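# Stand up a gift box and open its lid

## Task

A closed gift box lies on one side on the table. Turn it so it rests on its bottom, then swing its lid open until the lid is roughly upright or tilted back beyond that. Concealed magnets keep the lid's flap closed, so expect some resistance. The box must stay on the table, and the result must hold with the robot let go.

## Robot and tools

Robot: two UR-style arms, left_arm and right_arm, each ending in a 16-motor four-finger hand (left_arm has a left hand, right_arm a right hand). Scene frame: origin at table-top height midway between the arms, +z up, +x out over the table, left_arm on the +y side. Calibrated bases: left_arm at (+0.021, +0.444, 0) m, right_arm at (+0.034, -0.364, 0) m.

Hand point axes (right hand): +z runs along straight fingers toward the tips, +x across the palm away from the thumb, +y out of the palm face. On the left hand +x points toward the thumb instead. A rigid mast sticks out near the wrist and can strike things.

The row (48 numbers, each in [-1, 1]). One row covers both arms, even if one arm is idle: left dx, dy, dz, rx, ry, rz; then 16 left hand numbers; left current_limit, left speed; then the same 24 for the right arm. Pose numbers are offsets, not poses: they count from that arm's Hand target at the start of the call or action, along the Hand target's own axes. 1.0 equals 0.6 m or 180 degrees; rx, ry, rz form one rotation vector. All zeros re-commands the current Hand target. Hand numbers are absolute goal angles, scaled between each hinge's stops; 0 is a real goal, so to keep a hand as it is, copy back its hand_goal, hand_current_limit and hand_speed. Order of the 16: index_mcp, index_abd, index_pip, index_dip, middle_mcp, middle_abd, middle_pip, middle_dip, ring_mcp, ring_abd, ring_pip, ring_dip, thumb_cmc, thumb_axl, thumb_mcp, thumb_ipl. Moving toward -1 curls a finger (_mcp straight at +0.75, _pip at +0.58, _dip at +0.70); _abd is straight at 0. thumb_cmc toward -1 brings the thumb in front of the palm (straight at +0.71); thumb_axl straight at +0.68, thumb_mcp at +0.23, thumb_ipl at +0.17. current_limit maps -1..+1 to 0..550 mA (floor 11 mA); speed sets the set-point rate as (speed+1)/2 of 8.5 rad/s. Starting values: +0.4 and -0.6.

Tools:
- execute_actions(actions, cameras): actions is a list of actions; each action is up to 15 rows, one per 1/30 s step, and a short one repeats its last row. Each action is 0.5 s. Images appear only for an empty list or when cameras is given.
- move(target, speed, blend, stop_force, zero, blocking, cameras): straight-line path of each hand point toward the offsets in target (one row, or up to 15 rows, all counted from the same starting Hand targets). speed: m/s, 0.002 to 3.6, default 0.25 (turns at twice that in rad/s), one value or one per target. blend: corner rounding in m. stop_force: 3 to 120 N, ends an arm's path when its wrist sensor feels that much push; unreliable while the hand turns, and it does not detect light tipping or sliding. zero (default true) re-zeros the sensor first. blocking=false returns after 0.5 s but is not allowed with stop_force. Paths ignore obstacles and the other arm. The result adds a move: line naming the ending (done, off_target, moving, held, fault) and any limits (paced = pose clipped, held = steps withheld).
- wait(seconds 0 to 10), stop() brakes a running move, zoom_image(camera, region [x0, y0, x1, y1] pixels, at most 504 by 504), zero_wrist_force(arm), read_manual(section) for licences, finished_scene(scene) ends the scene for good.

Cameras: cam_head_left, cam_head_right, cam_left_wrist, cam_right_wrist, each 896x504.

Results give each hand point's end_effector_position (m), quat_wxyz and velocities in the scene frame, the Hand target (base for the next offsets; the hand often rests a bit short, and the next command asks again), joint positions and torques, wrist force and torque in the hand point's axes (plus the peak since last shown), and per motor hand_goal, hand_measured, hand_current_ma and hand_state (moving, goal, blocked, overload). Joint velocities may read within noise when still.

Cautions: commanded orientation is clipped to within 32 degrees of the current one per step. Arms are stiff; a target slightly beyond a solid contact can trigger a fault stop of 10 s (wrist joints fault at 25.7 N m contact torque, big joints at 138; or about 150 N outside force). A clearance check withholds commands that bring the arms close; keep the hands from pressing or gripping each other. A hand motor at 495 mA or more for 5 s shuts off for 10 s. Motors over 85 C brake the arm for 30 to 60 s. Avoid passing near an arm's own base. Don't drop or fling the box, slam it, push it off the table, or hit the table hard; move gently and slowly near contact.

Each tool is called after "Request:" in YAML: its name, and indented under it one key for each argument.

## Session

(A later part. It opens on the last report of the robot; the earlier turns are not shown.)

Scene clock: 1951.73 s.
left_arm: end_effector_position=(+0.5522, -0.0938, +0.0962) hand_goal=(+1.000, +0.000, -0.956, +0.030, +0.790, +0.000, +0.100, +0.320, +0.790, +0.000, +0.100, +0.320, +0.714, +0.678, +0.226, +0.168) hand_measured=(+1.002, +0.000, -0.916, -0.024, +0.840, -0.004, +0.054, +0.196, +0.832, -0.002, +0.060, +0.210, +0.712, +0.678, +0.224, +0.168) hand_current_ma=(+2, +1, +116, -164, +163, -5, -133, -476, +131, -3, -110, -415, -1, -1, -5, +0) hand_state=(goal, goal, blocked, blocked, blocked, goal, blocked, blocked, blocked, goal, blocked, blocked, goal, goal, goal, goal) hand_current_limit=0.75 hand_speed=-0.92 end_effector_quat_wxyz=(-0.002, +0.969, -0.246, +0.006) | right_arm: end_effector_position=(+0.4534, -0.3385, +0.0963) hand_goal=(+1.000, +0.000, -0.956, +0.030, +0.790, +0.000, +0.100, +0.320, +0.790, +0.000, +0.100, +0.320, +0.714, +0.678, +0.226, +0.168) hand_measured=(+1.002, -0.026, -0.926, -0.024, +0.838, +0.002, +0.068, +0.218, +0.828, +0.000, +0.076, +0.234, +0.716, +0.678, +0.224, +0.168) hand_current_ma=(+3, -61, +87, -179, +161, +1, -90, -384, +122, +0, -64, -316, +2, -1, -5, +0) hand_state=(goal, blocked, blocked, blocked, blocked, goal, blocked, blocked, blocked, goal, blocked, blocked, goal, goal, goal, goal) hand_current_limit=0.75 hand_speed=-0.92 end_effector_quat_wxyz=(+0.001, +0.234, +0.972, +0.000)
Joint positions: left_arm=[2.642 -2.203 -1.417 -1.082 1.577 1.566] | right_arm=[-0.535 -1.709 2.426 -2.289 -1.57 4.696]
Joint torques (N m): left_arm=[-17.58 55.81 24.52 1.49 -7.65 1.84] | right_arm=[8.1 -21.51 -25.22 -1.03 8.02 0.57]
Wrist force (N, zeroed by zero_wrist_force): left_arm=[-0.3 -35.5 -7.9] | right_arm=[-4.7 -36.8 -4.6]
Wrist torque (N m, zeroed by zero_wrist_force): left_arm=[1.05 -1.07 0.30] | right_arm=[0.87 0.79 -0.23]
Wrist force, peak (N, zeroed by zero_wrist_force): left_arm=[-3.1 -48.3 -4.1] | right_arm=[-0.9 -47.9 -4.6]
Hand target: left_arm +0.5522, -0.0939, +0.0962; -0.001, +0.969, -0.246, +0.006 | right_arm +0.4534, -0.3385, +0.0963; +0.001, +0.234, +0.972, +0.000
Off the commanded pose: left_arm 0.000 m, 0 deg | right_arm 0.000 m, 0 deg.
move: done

Request:
move:
  target:
    - [0,0.001,-0.006,0,0,0,1,0,-0.956,0.03,0.7,0,0.25,0.45,0.7,0,0.25,0.45,0.714,0.678,0.226,0.168,0.75,-0.92,0,0.001,-0.006,0,0,0,1,0,-0.956,0.03,0.7,0,0.25,0.45,0.7,0,0.25,0.45,0.714,0.678,0.226,0.168,0.75,-0.92]
    - [0,0.001,-0.014,0,0,0,1,0,-0.956,0.03,0.6,0,0.4,0.58,0.6,0,0.4,0.58,0.714,0.678,0.226,0.168,0.75,-0.92,0,0.001,-0.014,0,0,0,1,0,-0.956,0.03,0.6,0,0.4,0.58,0.6,0,0.4,0.58,0.714,0.678,0.226,0.168,0.75,-0.92]
    - [0,0.001,-0.02,0,0,0,1,0,-0.956,0.03,0.5,0,0.5,0.68,0.5,0,0.5,0.68,0.714,0.678,0.226,0.168,0.75,-0.92,0,0.001,-0.02,0,0,0,1,0,-0.956,0.03,0.5,0,0.5,0.68,0.5,0,0.5,0.68,0.714,0.678,0.226,0.168,0.75,-0.92]
  speed: 0.006
  cameras: ["cam_left_wrist","cam_right_wrist","cam_head_left"]

Request:
zoom_image:
  camera: "cam_head_left"
  region: [370, 280, 540, 420]

Scene clock: 1968.30 s.
left_arm: end_effector_position=(+0.5540, -0.0905, +0.1068) hand_goal=(+1.000, +0.000, -0.956, +0.030, +0.500, +0.000, +0.500, +0.680, +0.500, +0.000, +0.500, +0.680, +0.714, +0.678, +0.226, +0.168) hand_measured=(+1.004, +0.018, -0.806, +0.022, +0.568, -0.014, +0.420, +0.460, +0.564, -0.014, +0.414, +0.466, +0.712, +0.678, +0.224, +0.168) hand_current_ma=(+5, +34, +481, -17, +239, -24, -276, -481, +224, -25, -297, -481, -1, -1, -5, +0) hand_state=(goal, goal, blocked, goal, blocked, goal, blocked, blocked, blocked, goal, blocked, blocked, goal, goal, goal, goal) hand_current_limit=0.75 hand_speed=-0.92 end_effector_quat_wxyz=(-0.011, +0.969, -0.246, +0.008) | right_arm: end_effector_position=(+0.4527, -0.3398, +0.1076) hand_goal=(+1.000, +0.000, -0.956, +0.030, +0.500, +0.000, +0.500, +0.680, +0.500, +0.000, +0.500, +0.680, +0.714, +0.678, +0.226, +0.168) hand_measured=(+1.004, -0.060, -0.790, -0.014, +0.554, +0.000, +0.428, +0.570, +0.556, +0.002, +0.430, +0.556, +0.716, +0.678, +0.224, +0.168) hand_current_ma=(+6, -166, +481, -133, +189, +1, -251, -422, +194, +1, -243, -481, +2, -1, -5, +0) hand_state=(goal, blocked, blocked, blocked, blocked, goal, blocked, blocked, blocked, goal, blocked, blocked, goal, goal, goal, goal) hand_current_limit=0.75 hand_speed=-0.92 end_effector_quat_wxyz=(+0.000, +0.234, +0.972, -0.004)
Joint positions: left_arm=[2.641 -2.19 -1.405 -1.108 1.596 1.565] | right_arm=[-0.533 -1.736 2.407 -2.243 -1.579 4.698]
Joint torques (N m): left_arm=[-38.81 34.9 15.02 0.95 -11.25 -0.33] | right_arm=[17.9 -9.11 -2.89 3.26 12.39 -2.21]
Wrist force (N, zeroed by zero_wrist_force): left_arm=[-2.5 -55.6 -29.5] | right_arm=[-13.0 -60.8 -33.7]
Wrist torque (N m, zeroed by zero_wrist_force): left_arm=[3.35 -2.54 0.87] | right_arm=[3.49 2.29 -0.92]
Wrist force, peak (N, zeroed by zero_wrist_force): left_arm=[-2.3 -55.8 -30.4] | right_arm=[-13.7 -61.0 -34.6]
Hand target: left_arm +0.5518, -0.0944, +0.1082; -0.001, +0.969, -0.246, +0.006 | right_arm +0.4536, -0.3379, +0.1083; +0.001, +0.234, +0.972, +0.000
Off the commanded pose: left_arm 0.005 m, 1 deg | right_arm 0.002 m, 1 deg.
move: off_target (left_arm); target 3's new numbers were sent with left_arm's hand 0.004 m and 1 deg from that target
Images, in order (width x height): cam_head_left 896x504, cam_left_wrist 896x504, cam_right_wrist 896x504.

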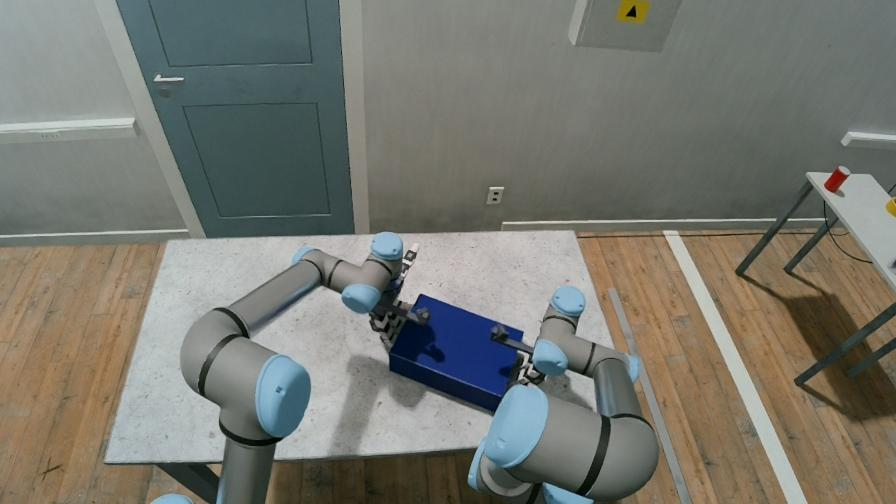

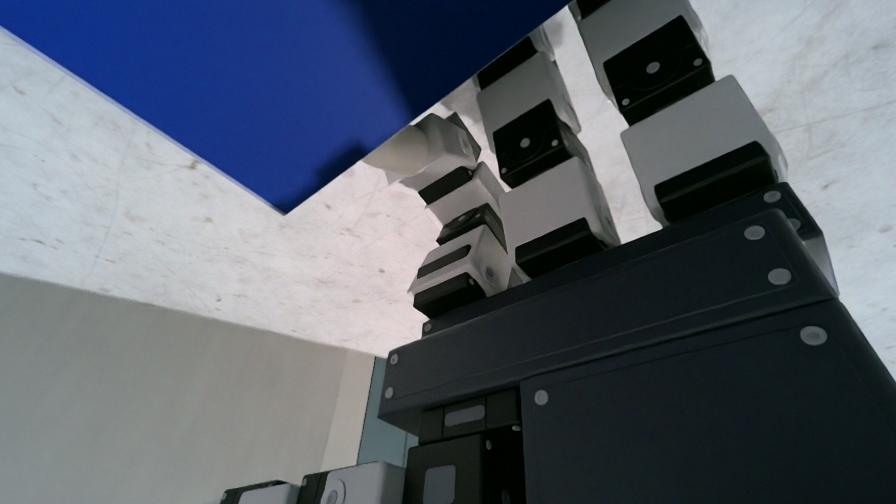

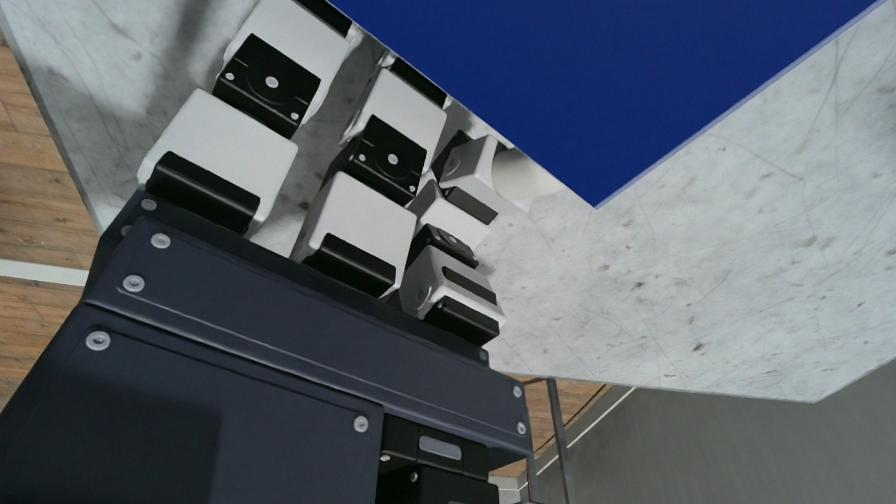

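Scaled by 2.965 from the camera's 896x504 image, which has a finer 1280x720 frame.

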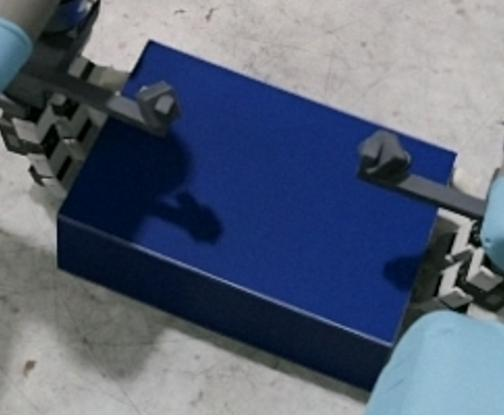

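Request:
move:
  target:
    - [0,-0.002,0.003,0,0,0,1,0,-0.8,0,0.75,0,0.1,0.2,0.75,0,0.1,0.2,0.714,0.678,0.226,0.168,0.6,-0.85,0,-0.002,0.003,0,0,0,1,0,-0.8,0,0.75,0,0.1,0.2,0.75,0,0.1,0.2,0.714,0.678,0.226,0.168,0.6,-0.85]
    - [0,-0.06,0.005,0,0,0,1,0,-0.8,0,0.99,0,-0.007,-0.174,0.99,0,-0.007,-0.174,0.714,0.678,0.226,0.168,0.6,-0.85,0,-0.06,0.005,0,0,0,1,0,-0.8,0,0.99,0,-0.007,-0.174,0.99,0,-0.007,-0.174,0.714,0.678,0.226,0.168,0.6,-0.85]
    - [0,-0.1,-0.3,0,0,0,1,0,-0.8,0,0.99,0,-0.007,-0.174,0.99,0,-0.007,-0.174,0.714,0.678,0.226,0.168,0.6,-0.85,0,-0.1,-0.3,0,0,0,1,0,-0.8,0,0.99,0,-0.007,-0.174,0.99,0,-0.007,-0.174,0.714,0.678,0.226,0.168,0.6,-0.85]
  speed: [0.02,0.04,0.2]
  cameras: ["cam_head_left","cam_head_right"]

Request:
zoom_image:
  camera: "cam_head_left"
  region: [370, 280, 540, 420]

Request:
zoom_image:
  camera: "cam_head_right"
  region: [370, 280, 560, 420]

Scene clock: 2087.17 s.
left_arm: end_effector_position=(+0.5782, -0.0417, +0.2885) hand_goal=(+1.000, +0.000, -0.800, +0.000, +0.990, +0.000, -0.006, -0.174, +0.990, +0.000, -0.006, -0.174, +0.714, +0.678, +0.226, +0.168) hand_measured=(+1.000, +0.004, -0.800, -0.002, +0.984, +0.002, -0.002, -0.170, +0.982, +0.000, -0.002, -0.170, +0.712, +0.678, +0.224, +0.168) hand_current_ma=(+0, +5, +0, -3, -12, +3, +8, +6, -15, +0, +6, +6, -1, -1, -5, +0) hand_state=(goal, goal, goal, goal, goal, goal, goal, goal, goal, goal, goal, goal, goal, goal, goal, goal) hand_current_limit=0.60 hand_speed=-0.85 end_effector_quat_wxyz=(-0.001, +0.969, -0.246, +0.006) | right_arm: end_effector_position=(+0.4261, -0.3914, +0.2882) hand_goal=(+1.000, +0.000, -0.800, +0.000, +0.990, +0.000, -0.006, -0.174, +0.990, +0.000, -0.006, -0.174, +0.714, +0.678, +0.226, +0.168) hand_measured=(+1.000, -0.004, -0.800, -0.002, +0.984, +0.002, -0.002, -0.170, +0.984, +0.002, -0.002, -0.170, +0.716, +0.678, +0.224, +0.168) hand_current_ma=(+0, -4, +0, -4, -13, +2, +8, +7, -13, +1, +7, +7, +2, -1, -5, +0) hand_state=(goal, goal, goal, goal, goal, goal, goal, goal, goal, goal, goal, goal, goal, goal, goal, goal) hand_current_limit=0.60 hand_speed=-0.85 end_effector_quat_wxyz=(+0.001, +0.234, +0.972, +0.000)
Joint positions: left_arm=[2.726 -2.052 -1.146 -1.504 1.576 1.65] | right_arm=[-0.716 -1.987 2.073 -1.657 -1.57 4.515]
Joint torques (N m): left_arm=[5.7 34.8 34.11 0.45 1.51 1.73] | right_arm=[-6.21 -17.48 -35.09 -0.76 -2.93 -1.76]
Wrist force (N, zeroed by zero_wrist_force): left_arm=[-0.7 0.1 -0.5] | right_arm=[-0.7 -0.7 -1.3]
Wrist torque (N m, zeroed by zero_wrist_force): left_arm=[0.05 0.10 -0.06] | right_arm=[0.00 0.11 -0.11]
Wrist force, peak (N, zeroed by zero_wrist_force): left_arm=[-2.3 -55.8 -31.6] | right_arm=[-13.4 -61.2 -34.9]
Hand target: left_arm +0.5782, -0.0417, +0.2885; -0.001, +0.969, -0.246, +0.006 | right_arm +0.4261, -0.3914, +0.2882; +0.001, +0.234, +0.972, +0.000
Off the commanded pose: left_arm 0.000 m, 0 deg | right_arm 0.000 m, 0 deg.
move: done
Images, in order (width x height): cam_head_left 896x504, cam_head_right 896x504.

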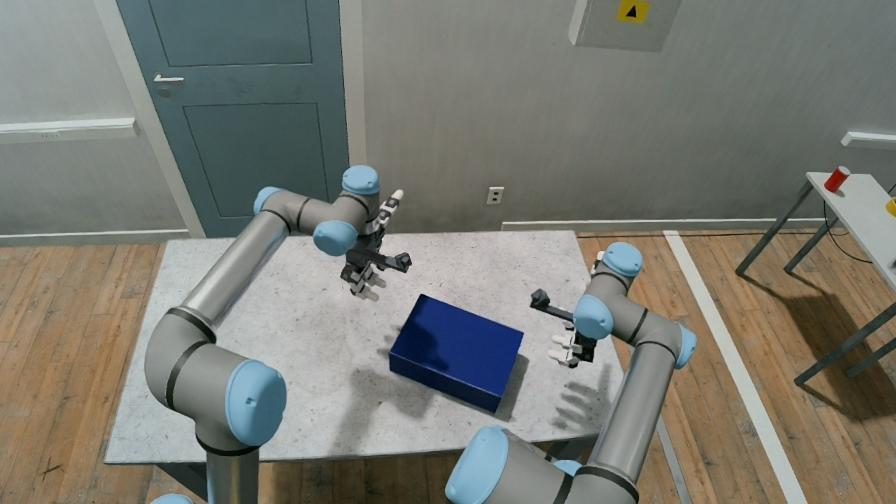

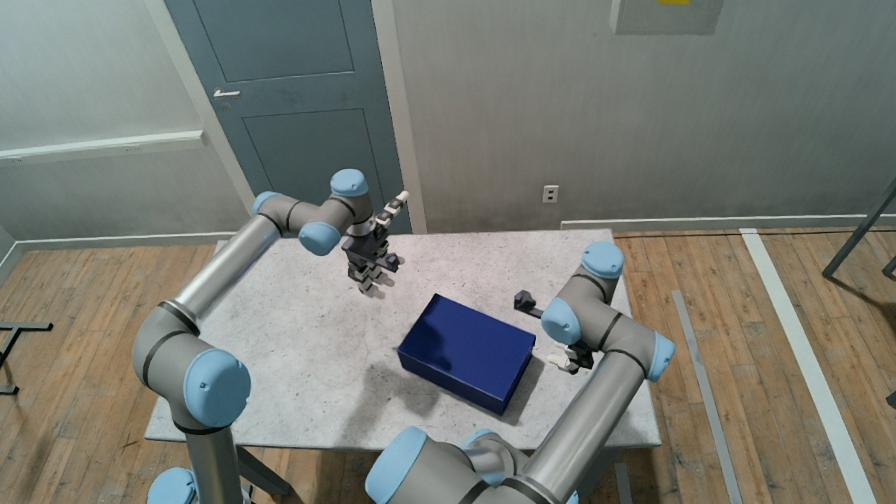

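Scaled by 2.965 from the camera's 896x504 image, which has a finer 1280x720 frame.

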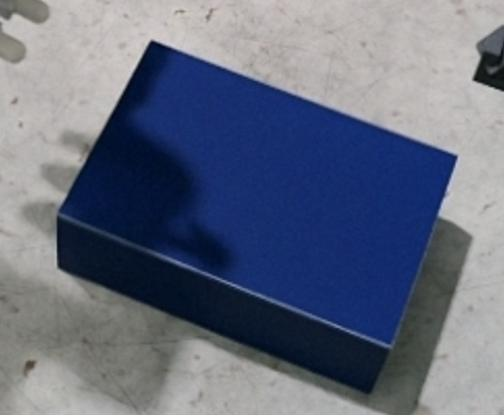

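Scaled by 2.653 from the camera's 896x504 image, which has a finer 1280x720 frame.

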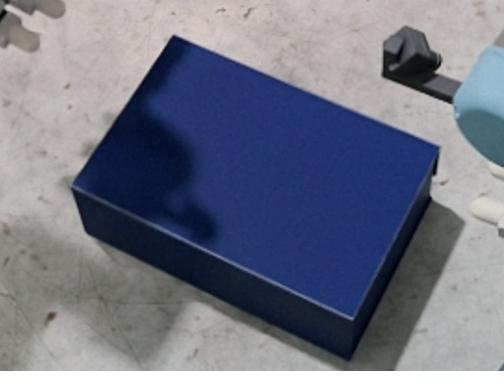

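Request:
wait:
  seconds: 0
  cameras: ["cam_left_wrist","cam_right_wrist"]

Request:
zoom_image:
  camera: "cam_right_wrist"
  region: [480, 0, 896, 240]

Request:
zoom_image:
  camera: "cam_left_wrist"
  region: [0, 0, 420, 240]

Scene clock: 2096.23 s.
left_arm: end_effector_position=(+0.5782, -0.0417, +0.2885) hand_goal=(+1.000, +0.000, -0.800, +0.000, +0.990, +0.000, -0.006, -0.174, +0.990, +0.000, -0.006, -0.174, +0.714, +0.678, +0.226, +0.168) hand_measured=(+1.000, +0.004, -0.800, -0.002, +0.984, +0.002, -0.002, -0.170, +0.982, +0.000, -0.002, -0.170, +0.712, +0.678, +0.224, +0.168) hand_current_ma=(+0, +5, +0, -3, -12, +3, +8, +6, -15, +0, +6, +6, -1, -1, -5, +0) hand_state=(goal, goal, goal, goal, goal, goal, goal, goal, goal, goal, goal, goal, goal, goal, goal, goal) hand_current_limit=0.60 hand_speed=-0.85 end_effector_quat_wxyz=(-0.001, +0.969, -0.246, +0.006) | right_arm: end_effector_position=(+0.4261, -0.3914, +0.2882) hand_goal=(+1.000, +0.000, -0.800, +0.000, +0.990, +0.000, -0.006, -0.174, +0.990, +0.000, -0.006, -0.174, +0.714, +0.678, +0.226, +0.168) hand_measured=(+1.000, -0.004, -0.800, -0.002, +0.984, +0.002, -0.002, -0.170, +0.984, +0.002, -0.002, -0.170, +0.716, +0.678, +0.224, +0.168) hand_current_ma=(+0, -4, +0, -4, -13, +2, +8, +7, -13, +1, +7, +7, +2, -1, -5, +0) hand_state=(goal, goal, goal, goal, goal, goal, goal, goal, goal, goal, goal, goal, goal, goal, goal, goal) hand_current_limit=0.60 hand_speed=-0.85 end_effector_quat_wxyz=(+0.001, +0.234, +0.972, +0.000)
Joint positions: left_arm=[2.726 -2.052 -1.146 -1.504 1.576 1.65] | right_arm=[-0.716 -1.987 2.073 -1.657 -1.57 4.515]
Joint torques (N m): left_arm=[7.79 33.56 32.01 0.62 1.42 1.88] | right_arm=[-6.76 -17.66 -35.63 -0.6 -2.93 -1.78]
Wrist force (N, zeroed by zero_wrist_force): left_arm=[-0.6 0.0 -0.6] | right_arm=[-0.7 -0.7 -0.9]
Wrist torque (N m, zeroed by zero_wrist_force): left_arm=[0.05 0.07 -0.04] | right_arm=[-0.02 0.10 -0.11]
Wrist force, peak (N, zeroed by zero_wrist_force): left_arm=[-0.9 0.2 -0.7] | right_arm=[-0.7 -0.7 -1.4]
Hand target: left_arm +0.5782, -0.0417, +0.2885; -0.001, +0.969, -0.246, +0.006 | right_arm +0.4261, -0.3914, +0.2882; +0.001, +0.234, +0.972, +0.000
Off the commanded pose: left_arm 0.000 m, 0 deg | right_arm 0.000 m, 0 deg.
Images, in order (width x height): cam_left_wrist 896x504, cam_right_wrist 896x504.

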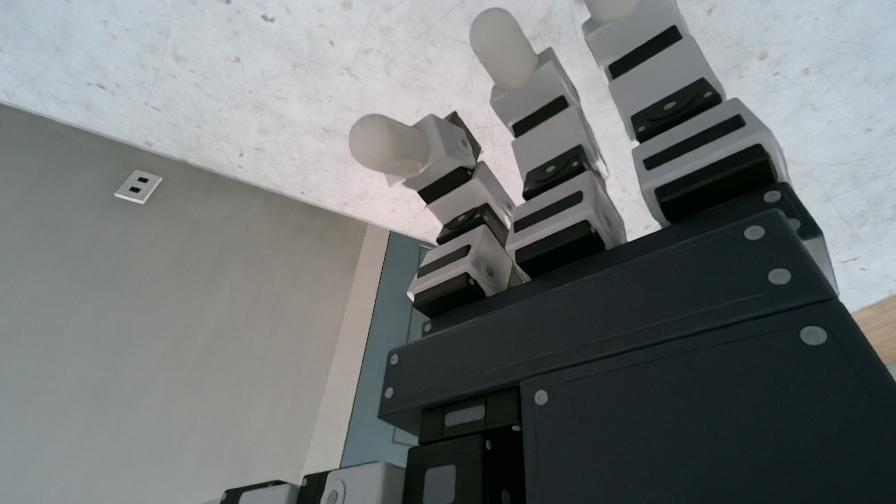

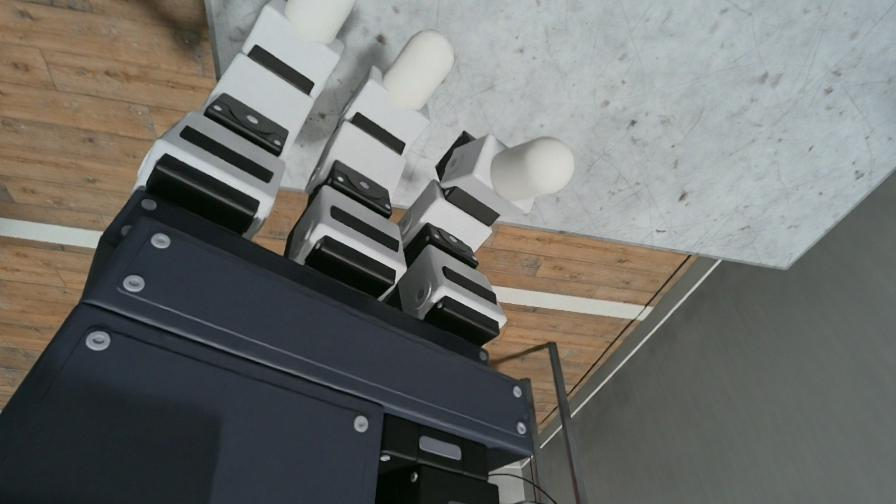

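Scaled by 1.212 from the camera's 896x504 image, which has a finer 1280x720 frame.

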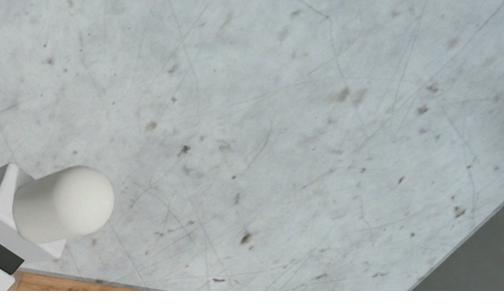

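Scaled by 1.200 from the camera's 896x504 image, which has a finer 1280x720 frame.

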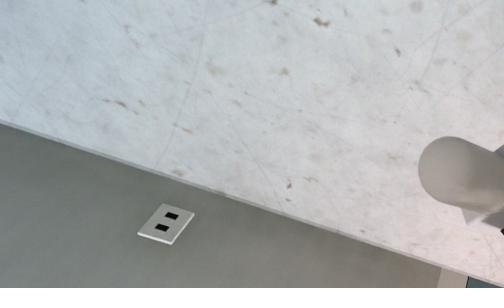

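Request:
move:
  target:
    - [-0.178,-0.105,-0.03,0,0,0.567,1,0,1,1,1,0,1,1,1,0,1,1,0.714,0.678,0.226,0.168,0.5,-0.7,0,0,0,0,0,0,1,0,0.28,0.4,0.475,0,0.28,0.4,0.475,0,0.28,0.4,0.714,0.678,0.226,0.168,0.5,-0.7]
  speed: 0.3
  cameras: ["cam_head_left","cam_left_wrist"]

Scene clock: 2118.27 s.
left_arm: end_effector_position=(+0.5142, +0.0646, +0.3058) hand_goal=(+1.000, +0.000, +1.000, +1.000, +1.000, +0.000, +1.000, +1.000, +1.000, +0.000, +1.000, +1.000, +0.714, +0.678, +0.226, +0.168) hand_measured=(+0.998, +0.004, +0.994, +0.996, +0.992, +0.002, +0.992, +0.996, +0.990, +0.000, +0.994, +0.996, +0.712, +0.678, +0.224, +0.168) hand_current_ma=(-4, +4, -11, -4, -16, +3, -14, -6, -20, +0, -11, -6, -1, -1, -5, +0) hand_state=(goal, goal, goal, goal, goal, goal, goal, goal, goal, goal, goal, goal, goal, goal, goal, goal) hand_current_limit=0.50 hand_speed=-0.70 end_effector_quat_wxyz=(+0.005, -0.419, +0.908, -0.002) | right_arm: end_effector_position=(+0.4261, -0.3914, +0.2882) hand_goal=(+1.000, +0.000, +0.280, +0.400, +0.476, +0.000, +0.280, +0.400, +0.476, +0.000, +0.280, +0.400, +0.714, +0.678, +0.226, +0.168) hand_measured=(+1.000, -0.004, +0.278, +0.398, +0.484, +0.002, +0.278, +0.398, +0.484, +0.002, +0.278, +0.398, +0.716, +0.678, +0.224, +0.168) hand_current_ma=(-1, -4, -4, -4, +17, +2, -2, -4, +17, +1, -2, -4, +2, -1, -5, +0) hand_state=(goal, goal, goal, goal, goal, goal, goal, goal, goal, goal, goal, goal, goal, goal, goal, goal) hand_current_limit=0.50 hand_speed=-0.70 end_effector_quat_wxyz=(+0.001, +0.234, +0.972, +0.000)
Joint positions: left_arm=[2.7 -2.066 -1.079 -1.557 1.576 3.405] | right_arm=[-0.716 -1.987 2.073 -1.657 -1.57 4.515]
Joint torques (N m): left_arm=[-6.34 62.06 9.61 4.96 -1.79 1.52] | right_arm=[-4.26 -13.67 -35.27 -0.67 -1.03 -1.81]
Wrist force (N, zeroed by zero_wrist_force): left_arm=[-0.8 0.1 -0.2] | right_arm=[-0.6 -0.7 -1.0]
Wrist torque (N m, zeroed by zero_wrist_force): left_arm=[-0.03 0.15 -0.06] | right_arm=[0.04 0.10 -0.10]
Wrist force, peak (N, zeroed by zero_wrist_force): left_arm=[-1.2 0.2 -0.5] | right_arm=[-0.8 -0.8 -1.4]
Hand target: left_arm +0.5141, +0.0646, +0.3058; +0.005, -0.419, +0.908, -0.002 | right_arm +0.4261, -0.3914, +0.2882; +0.001, +0.234, +0.972, +0.000
Off the commanded pose: left_arm 0.000 m, 0 deg | right_arm 0.000 m, 0 deg.
move: done
Images, in order (width x height): cam_head_left 896x504, cam_left_wrist 896x504.

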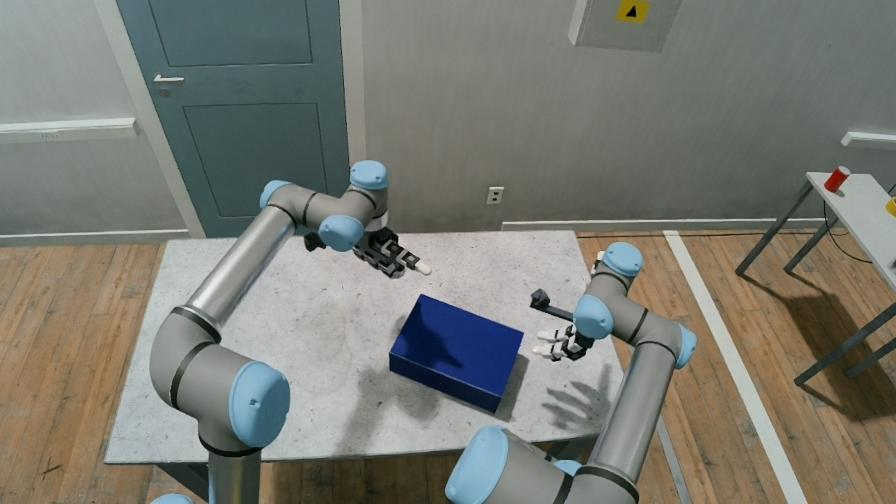

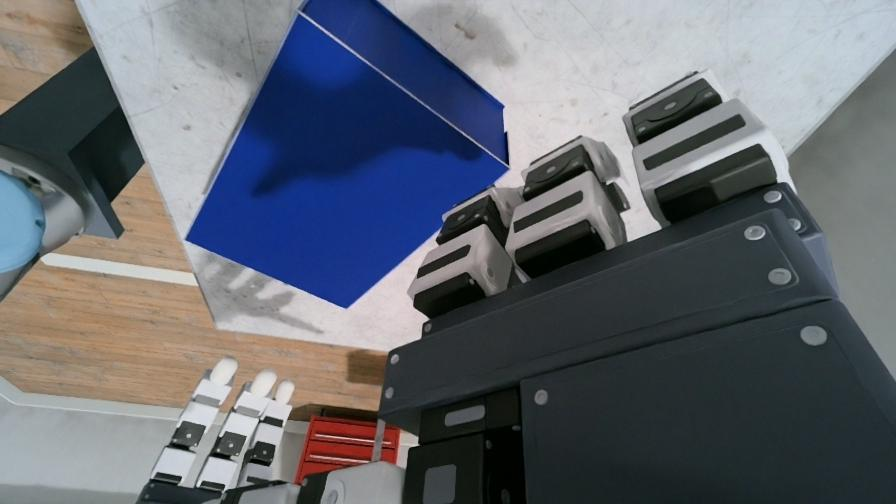

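Request:
zoom_image:
  camera: "cam_left_wrist"
  region: [290, 0, 540, 200]

Request:
zoom_image:
  camera: "cam_left_wrist"
  region: [160, 0, 360, 260]

Scaled by 2.016 from the camera's 896x504 image, which has a finer 1280x720 frame.

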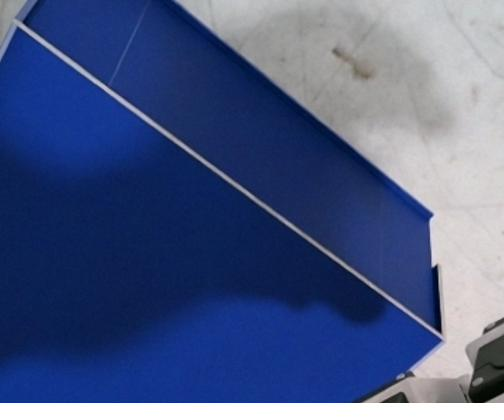

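Scaled by 1.938 from the camera's 896x504 image, which has a finer 1280x720 frame.

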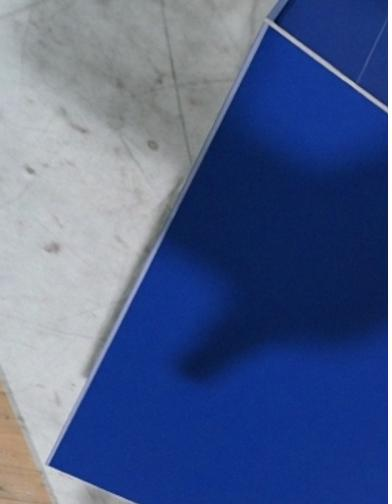

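Request:
move:
  target:
    - [0,0,0,0,0,0,1,0,1,1,1,0,1,1,1,0,1,1,0.714,0.678,0.226,0.168,0.5,-0.7,-0.316,-0.238,-0.075,0,0,-0.25,0.475,0,0.28,0.4,0.475,0,0.28,0.4,0.475,0,0.28,0.4,0.714,0.678,0.226,0.168,0.5,-0.7]
    - [0,0,0,0,0,0,1,0,1,1,1,0,1,1,1,0,1,1,0.714,0.678,0.226,0.168,0.5,-0.7,-0.15,-0.49,0.013,0,0,-0.496,0.475,0,0.28,0.4,0.475,0,0.28,0.4,0.475,0,0.28,0.4,0.714,0.678,0.226,0.168,0.5,-0.7]
    - [0,0,0,0,0,0,1,0,1,1,1,0,1,1,1,0,1,1,0.714,0.678,0.226,0.168,0.5,-0.7,-0.124,-0.494,0.2,0,0,-0.496,0.475,0,0.28,0.4,0.475,0,0.28,0.4,0.475,0,0.28,0.4,0.714,0.678,0.226,0.168,0.5,-0.7]
  speed: 0.25
  cameras: ["cam_head_left","cam_left_wrist","cam_right_wrist"]

Scene clock: 2175.97 s.
left_arm: end_effector_position=(+0.5141, +0.0646, +0.3058) hand_goal=(+1.000, +0.000, +1.000, +1.000, +1.000, +0.000, +1.000, +1.000, +1.000, +0.000, +1.000, +1.000, +0.714, +0.678, +0.226, +0.168) hand_measured=(+0.998, +0.004, +0.994, +0.996, +0.992, +0.002, +0.992, +0.996, +0.990, +0.000, +0.994, +0.996, +0.712, +0.678, +0.224, +0.168) hand_current_ma=(-4, +4, -11, -4, -16, +3, -14, -6, -20, +0, -11, -6, -1, -1, -5, +0) hand_state=(goal, goal, goal, goal, goal, goal, goal, goal, goal, goal, goal, goal, goal, goal, goal, goal) hand_current_limit=0.50 hand_speed=-0.70 end_effector_quat_wxyz=(+0.005, -0.419, +0.908, -0.002) | right_arm: end_effector_position=(+0.3576, -0.6892, +0.1682) hand_goal=(+0.476, +0.000, +0.280, +0.400, +0.476, +0.000, +0.280, +0.400, +0.476, +0.000, +0.280, +0.400, +0.714, +0.678, +0.226, +0.168) hand_measured=(+0.484, -0.002, +0.278, +0.398, +0.484, +0.002, +0.278, +0.398, +0.484, +0.002, +0.278, +0.398, +0.716, +0.678, +0.224, +0.168) hand_current_ma=(+18, -4, -1, -4, +16, +2, -1, -4, +16, +1, -1, -4, +2, -1, -5, +0) hand_state=(goal, goal, goal, goal, goal, goal, goal, goal, goal, goal, goal, goal, goal, goal, goal, goal) hand_current_limit=0.50 hand_speed=-0.70 end_effector_quat_wxyz=(+0.001, -0.517, +0.856, +0.000)
Joint positions: left_arm=[2.7 -2.066 -1.079 -1.557 1.576 3.406] | right_arm=[-1.075 -1.375 1.856 -2.052 -1.57 2.598]
Joint torques (N m): left_arm=[-3.35 61.93 10.37 4.83 -1.67 1.74] | right_arm=[-5.85 -14.55 -12.9 -4.03 3 -1.72]
Wrist force (N, zeroed by zero_wrist_force): left_arm=[-0.7 0.1 -0.4] | right_arm=[-0.6 -1.2 -1.0]
Wrist torque (N m, zeroed by zero_wrist_force): left_arm=[-0.02 0.13 -0.05] | right_arm=[-0.02 0.07 -0.13]
Wrist force, peak (N, zeroed by zero_wrist_force): left_arm=[-1.1 0.0 -0.5] | right_arm=[-0.8 -1.1 -2.4]
Hand target: left_arm +0.5141, +0.0646, +0.3058; +0.005, -0.419, +0.908, -0.002 | right_arm +0.3576, -0.6892, +0.1681; +0.001, -0.517, +0.856, +0.000
Off the commanded pose: left_arm 0.000 m, 0 deg | right_arm 0.000 m, 0 deg.
move: done
Images, in order (width x height): cam_head_left 896x504, cam_left_wrist 896x504, cam_right_wrist 896x504.

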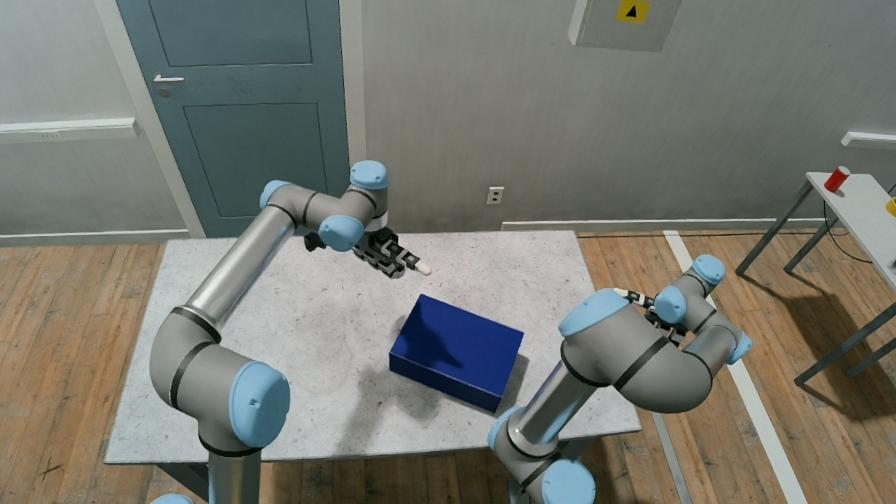

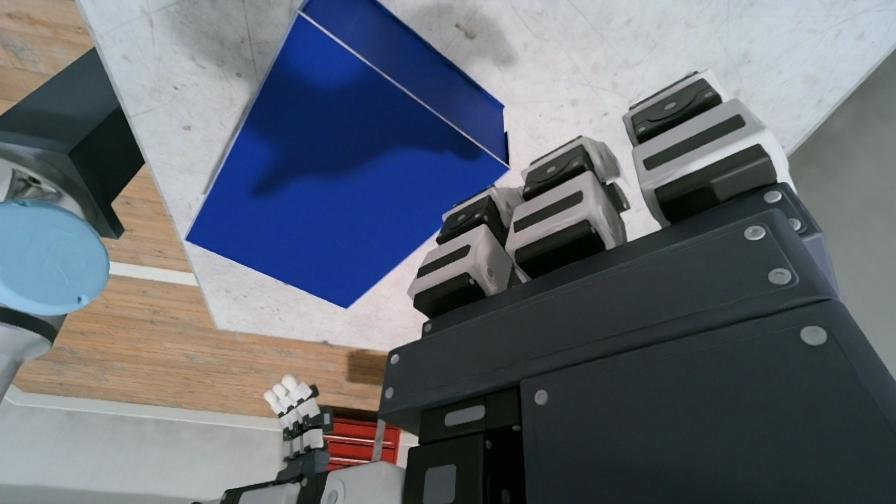

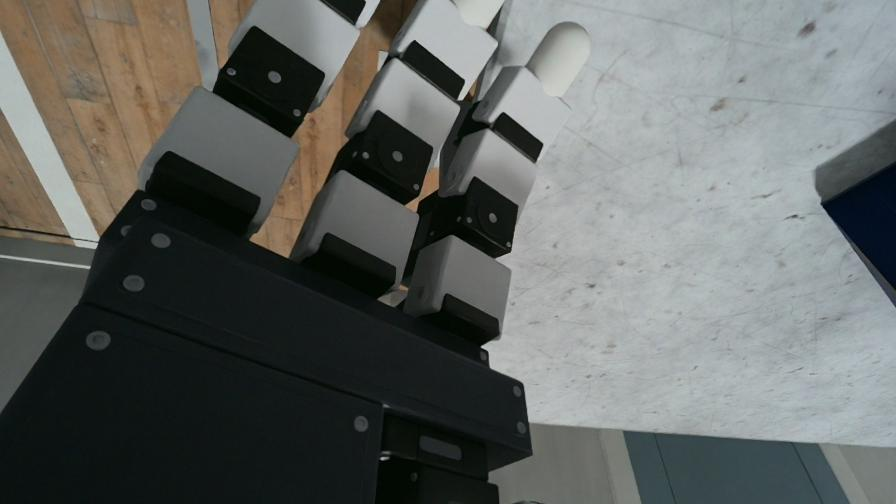

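Request:
move:
  target:
    - [0,0,0,0,0,0,1,0,1,1,1,0,1,1,1,0,1,1,0.714,0.678,0.226,0.168,0.5,-0.7,0,0,-0.27,0,0,0,0.475,0,0.28,0.4,0.475,0,0.28,0.4,0.475,0,0.28,0.4,0.714,0.678,0.226,0.168,0.5,-0.7]
    - [0,0,0,0,0,0,1,0,1,1,1,0,1,1,1,0,1,1,0.714,0.678,0.226,0.168,0.5,-0.7,-0.734,-0.183,-0.27,0,0,0,0.475,0,0.28,0.4,0.475,0,0.28,0.4,0.475,0,0.28,0.4,0.714,0.678,0.226,0.168,0.5,-0.7]
    - [0,0,0,0,0,0,1,0,1,1,1,0,1,1,1,0,1,1,0.714,0.678,0.226,0.168,0.5,-0.7,-0.95,-0.06,-0.187,0,0,0,0.475,0,0.28,0.4,0.475,0,0.28,0.4,0.475,0,0.28,0.4,0.714,0.678,0.226,0.168,0.5,-0.7]
  speed: 0.25
  blend: [0.03,0.05,0]
  cameras: ["cam_head_left","cam_left_wrist","cam_right_wrist"]

Scene clock: 2193.77 s.
left_arm: end_effector_position=(+0.5141, +0.0646, +0.3058) hand_goal=(+1.000, +0.000, +1.000, +1.000, +1.000, +0.000, +1.000, +1.000, +1.000, +0.000, +1.000, +1.000, +0.714, +0.678, +0.226, +0.168) hand_measured=(+0.998, +0.004, +0.994, +0.996, +0.992, +0.002, +0.992, +0.996, +0.990, +0.000, +0.994, +0.996, +0.712, +0.678, +0.224, +0.168) hand_current_ma=(-4, +4, -11, -4, -16, +3, -14, -6, -20, +0, -11, -6, -1, -1, -5, +0) hand_state=(goal, goal, goal, goal, goal, goal, goal, goal, goal, goal, goal, goal, goal, goal, goal, goal) hand_current_limit=0.50 hand_speed=-0.70 end_effector_quat_wxyz=(+0.005, -0.419, +0.908, -0.002) | right_arm: end_effector_position=(+0.6550, -0.2020, +0.2808) hand_goal=(+0.476, +0.000, +0.280, +0.400, +0.476, +0.000, +0.280, +0.400, +0.476, +0.000, +0.280, +0.400, +0.714, +0.678, +0.226, +0.168) hand_measured=(+0.484, -0.002, +0.280, +0.398, +0.484, +0.002, +0.278, +0.398, +0.484, +0.002, +0.278, +0.398, +0.716, +0.678, +0.224, +0.168) hand_current_ma=(+18, -4, -1, -4, +16, +2, -1, -4, +16, +1, -1, -4, +2, -1, -5, +0) hand_state=(goal, goal, goal, goal, goal, goal, goal, goal, goal, goal, goal, goal, goal, goal, goal, goal) hand_current_limit=0.50 hand_speed=-0.70 end_effector_quat_wxyz=(+0.001, -0.517, +0.856, +0.000)
Joint positions: left_arm=[2.7 -2.066 -1.079 -1.557 1.576 3.406] | right_arm=[-0.093 -1.11 1.193 -1.655 -1.57 3.581]
Joint torques (N m): left_arm=[-2.1 61.62 9.52 4.98 -1.54 1.67] | right_arm=[6.32 -28.35 -35.75 -4.21 -2.97 2.31]
Wrist force (N, zeroed by zero_wrist_force): left_arm=[-0.7 0.2 -0.4] | right_arm=[-0.5 -0.9 -1.2]
Wrist torque (N m, zeroed by zero_wrist_force): left_arm=[0.00 0.14 -0.06] | right_arm=[0.07 0.12 -0.31]
Wrist force, peak (N, zeroed by zero_wrist_force): left_arm=[-1.0 0.1 -0.6] | right_arm=[-0.3 -1.7 -1.5]
Hand target: left_arm +0.5141, +0.0646, +0.3058; +0.005, -0.419, +0.908, -0.002 | right_arm +0.6551, -0.2017, +0.2808; +0.001, -0.517, +0.856, +0.000
Off the commanded pose: left_arm 0.000 m, 0 deg | right_arm 0.000 m, 0 deg.
move: done
Images, in order (width x height): cam_head_left 896x504, cam_left_wrist 896x504, cam_right_wrist 896x504.

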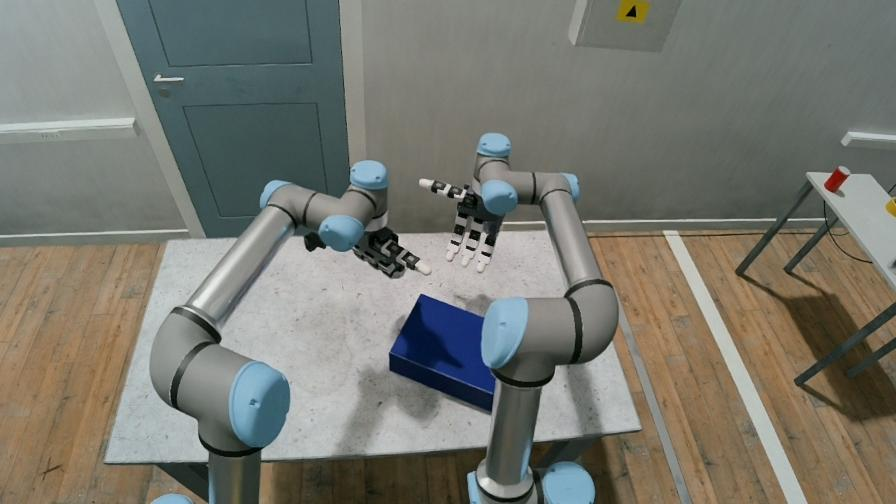

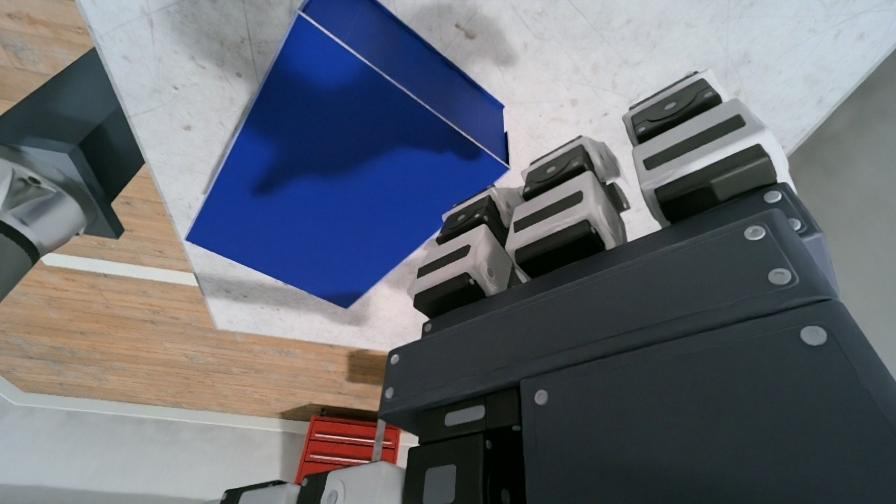

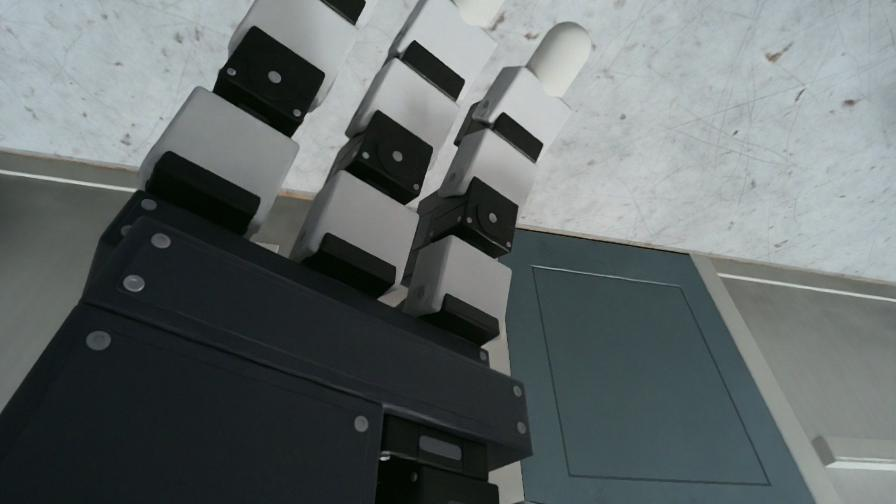

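Request:
move:
  target:
    - [0,0,0,0,0,0,1,0,1,1,1,0,1,1,1,0,1,1,0.714,0.678,0.226,0.168,0.5,-0.7,-0.055,0.06,0.296,0,0,0,0.475,0,0.28,0.4,0.475,0,0.28,0.4,0.475,0,0.28,0.4,0.714,0.678,0.226,0.168,0.5,-0.7]
  speed: 0.15
  cameras: ["cam_head_left","cam_right_wrist"]

Request:
zero_wrist_force:
  arm: "right_arm"

Request:
move:
  target:
    - [0,0,0,0,0,0,1,0,1,1,1,0,1,1,1,0,1,1,0.714,0.678,0.226,0.168,0.5,-0.7,0,0.12,0,0,0,0,0.475,0,0.28,0.4,0.475,0,0.28,0.4,0.475,0,0.28,0.4,0.714,0.678,0.226,0.168,0.5,-0.7]
  speed: 0.02
  stop_force: 3
  cameras: ["cam_head_left","cam_head_right","cam_right_wrist"]

Request:
zoom_image:
  camera: "cam_head_left"
  region: [370, 250, 560, 420]

Scene clock: 2213.50 s.
left_arm: end_effector_position=(+0.5141, +0.0646, +0.3058) hand_goal=(+1.000, +0.000, +1.000, +1.000, +1.000, +0.000, +1.000, +1.000, +1.000, +0.000, +1.000, +1.000, +0.714, +0.678, +0.226, +0.168) hand_measured=(+0.998, +0.004, +0.994, +0.996, +0.992, +0.002, +0.992, +0.996, +0.990, +0.000, +0.994, +0.996, +0.712, +0.678, +0.224, +0.168) hand_current_ma=(-4, +4, -11, -4, -16, +3, -14, -6, -20, +0, -11, -6, -1, -1, -5, +0) hand_state=(goal, goal, goal, goal, goal, goal, goal, goal, goal, goal, goal, goal, goal, goal, goal, goal) hand_current_limit=0.50 hand_speed=-0.70 end_effector_quat_wxyz=(+0.005, -0.419, +0.908, -0.002) | right_arm: end_effector_position=(+0.6388, -0.1557, +0.1033) hand_goal=(+0.476, +0.000, +0.280, +0.400, +0.476, +0.000, +0.280, +0.400, +0.476, +0.000, +0.280, +0.400, +0.714, +0.678, +0.226, +0.168) hand_measured=(+0.484, -0.002, +0.280, +0.398, +0.484, +0.002, +0.278, +0.398, +0.484, +0.002, +0.278, +0.398, +0.716, +0.678, +0.224, +0.168) hand_current_ma=(+18, -4, -1, -4, +16, +2, -1, -4, +16, +1, -1, -4, +2, -1, -5, +0) hand_state=(goal, goal, goal, goal, goal, goal, goal, goal, goal, goal, goal, goal, goal, goal, goal, goal) hand_current_limit=0.50 hand_speed=-0.70 end_effector_quat_wxyz=(+0.001, -0.517, +0.856, +0.000)
Joint positions: left_arm=[2.7 -2.066 -1.079 -1.557 1.576 3.406] | right_arm=[-0.024 -1.004 1.505 -2.072 -1.57 3.649]
Joint torques (N m): left_arm=[-0.39 61.01 11.25 4.9 -1.58 1.53] | right_arm=[7.16 -28.78 -13.15 -4.23 2.96 2.28]
Wrist force (N, zeroed by zero_wrist_force): left_arm=[-0.7 0.2 -0.3] | right_arm=[-1.2 -0.6 -1.5]
Wrist torque (N m, zeroed by zero_wrist_force): left_arm=[-0.02 0.14 -0.07] | right_arm=[0.15 0.17 -0.34]
Wrist force, peak (N, zeroed by zero_wrist_force): left_arm=[-1.1 0.0 -0.5] | right_arm=[-0.6 -1.2 -2.0]
Hand target: left_arm +0.5141, +0.0646, +0.3058; +0.005, -0.419, +0.908, -0.002 | right_arm +0.6388, -0.1557, +0.1032; +0.001, -0.517, +0.856, +0.000
Off the commanded pose: left_arm 0.000 m, 0 deg | right_arm 0.000 m, 0 deg.
move: done
Images, in order (width x height): cam_head_left 896x504, cam_right_wrist 896x504.

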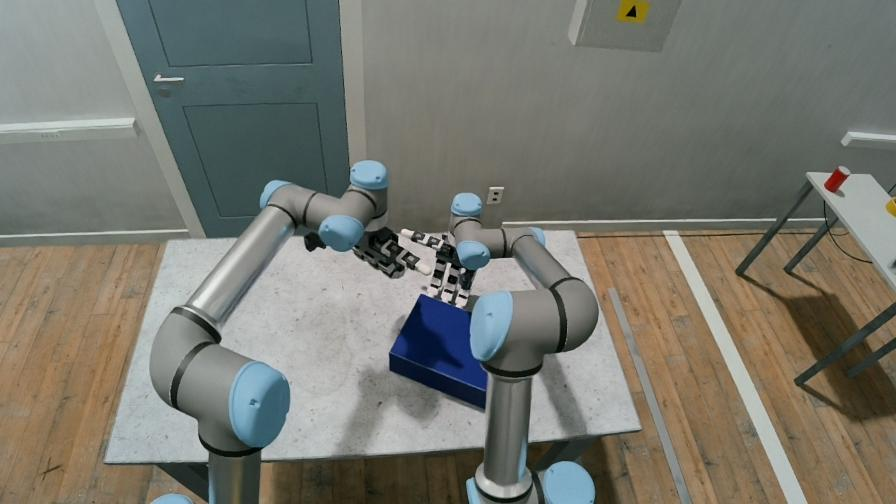

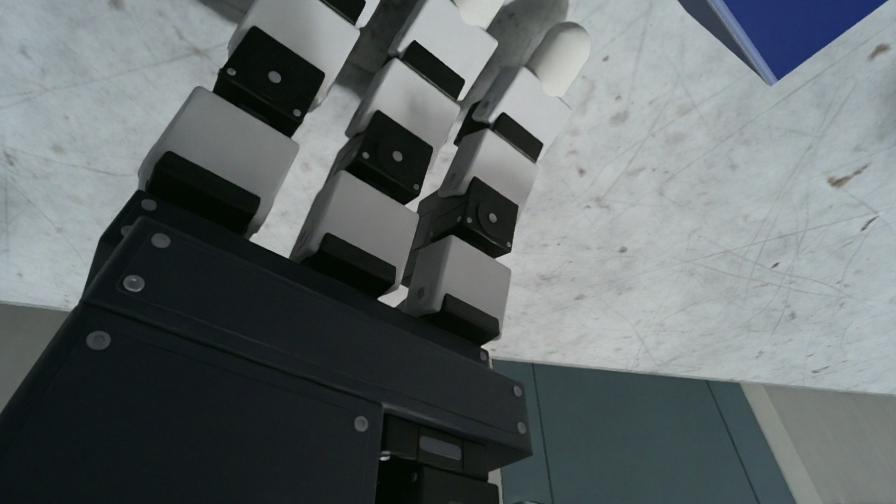

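Wrist force sensor zeroed.

Scene clock: 2218.03 s.
left_arm: end_effector_position=(+0.5141, +0.0646, +0.3058) hand_goal=(+1.000, +0.000, +1.000, +1.000, +1.000, +0.000, +1.000, +1.000, +1.000, +0.000, +1.000, +1.000, +0.714, +0.678, +0.226, +0.168) hand_measured=(+0.998, +0.004, +0.994, +0.996, +0.992, +0.002, +0.992, +0.996, +0.990, +0.000, +0.994, +0.996, +0.712, +0.678, +0.224, +0.168) hand_current_ma=(-4, +4, -11, -4, -16, +3, -14, -6, -20, +0, -11, -6, -1, -1, -5, +0) hand_state=(goal, goal, goal, goal, goal, goal, goal, goal, goal, goal, goal, goal, goal, goal, goal, goal) hand_current_limit=0.50 hand_speed=-0.70 end_effector_quat_wxyz=(+0.005, -0.419, +0.908, -0.002) | right_arm: end_effector_position=(+0.5752, -0.1222, +0.1031) hand_goal=(+0.476, +0.000, +0.280, +0.400, +0.476, +0.000, +0.280, +0.400, +0.476, +0.000, +0.280, +0.400, +0.714, +0.678, +0.226, +0.168) hand_measured=(+0.484, -0.002, +0.280, +0.398, +0.484, +0.002, +0.280, +0.398, +0.486, +0.006, +0.280, +0.394, +0.716, +0.678, +0.224, +0.168) hand_current_ma=(+18, -2, +0, -4, +16, +2, +0, -4, +24, +11, +0, -12, +2, -1, -5, +0) hand_state=(goal, goal, goal, goal, goal, goal, goal, goal, goal, goal, goal, goal, goal, goal, goal, goal) hand_current_limit=0.50 hand_speed=-0.70 end_effector_quat_wxyz=(+0.001, -0.517, +0.856, +0.000)
Joint positions: left_arm=[2.7 -2.066 -1.079 -1.557 1.576 3.406] | right_arm=[0.033 -1.114 1.683 -2.141 -1.571 3.706]
Joint torques (N m): left_arm=[0.25 62.12 10.38 4.9 -1.73 1.51] | right_arm=[5.34 -43.96 -16.77 -2.93 -1.89 1.8]
Wrist force (N, zeroed by zero_wrist_force): left_arm=[-0.8 0.0 -0.6] | right_arm=[0.0 -2.8 -2.1]
Wrist torque (N m, zeroed by zero_wrist_force): left_arm=[-0.01 0.15 -0.07] | right_arm=[0.12 0.03 -0.18]
Wrist force, peak (N, zeroed by zero_wrist_force): left_arm=[-1.0 0.0 -0.6] | right_arm=[-0.1 -3.0 -2.8]
Hand target: left_arm +0.5141, +0.0646, +0.3058; +0.005, -0.419, +0.908, -0.002 | right_arm +0.5752, -0.1222, +0.1031; +0.001, -0.517, +0.856, +0.000
Off the commanded pose: left_arm 0.000 m, 0 deg | right_arm 0.000 m, 0 deg.
move: contact (right_arm)
Images, in order (width x height): cam_head_left 896x504, cam_head_right 896x504, cam_right_wrist 896x504.

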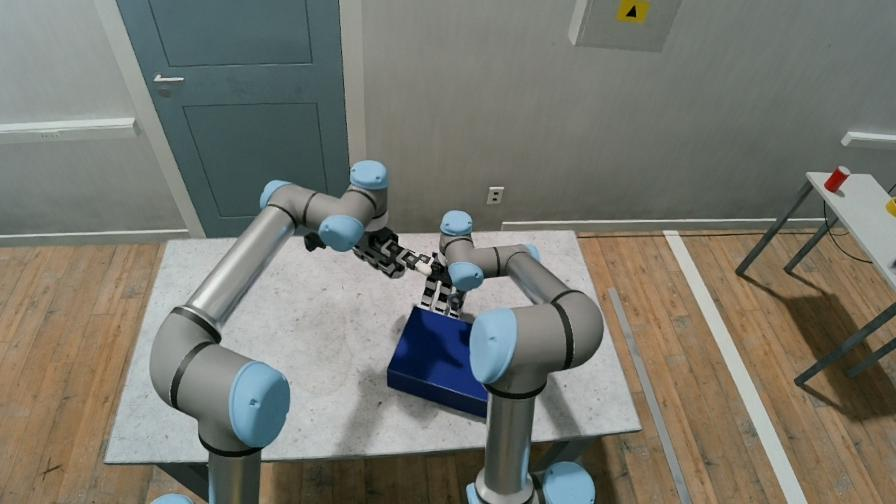

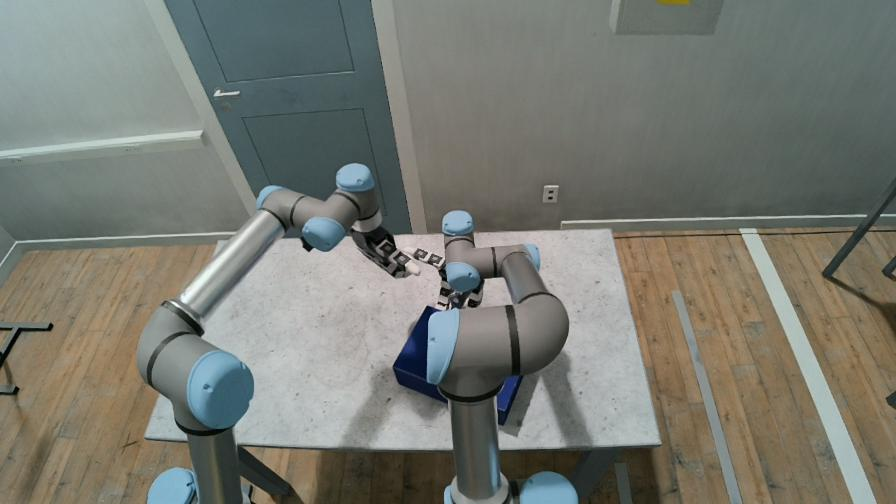

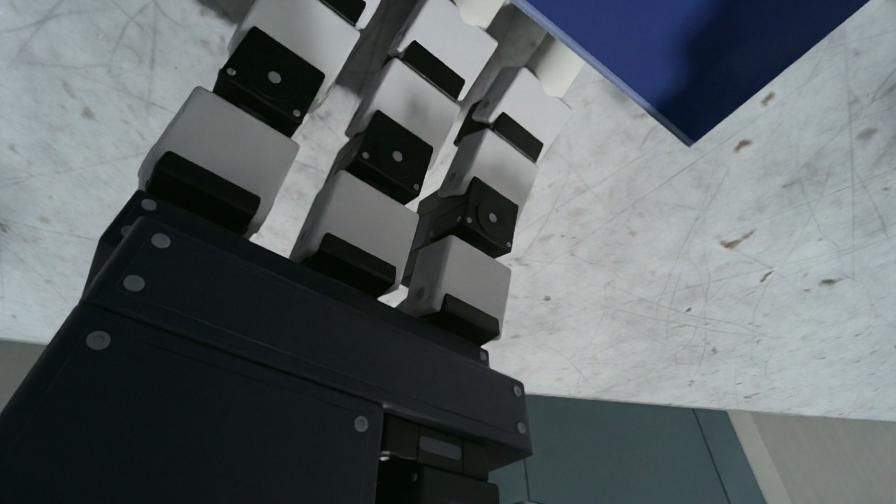

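Scaled by 2.653 from the camera's 896x504 image, which has a finer 1280x720 frame.

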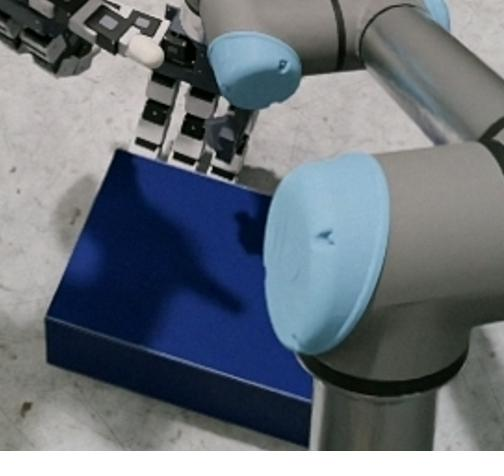

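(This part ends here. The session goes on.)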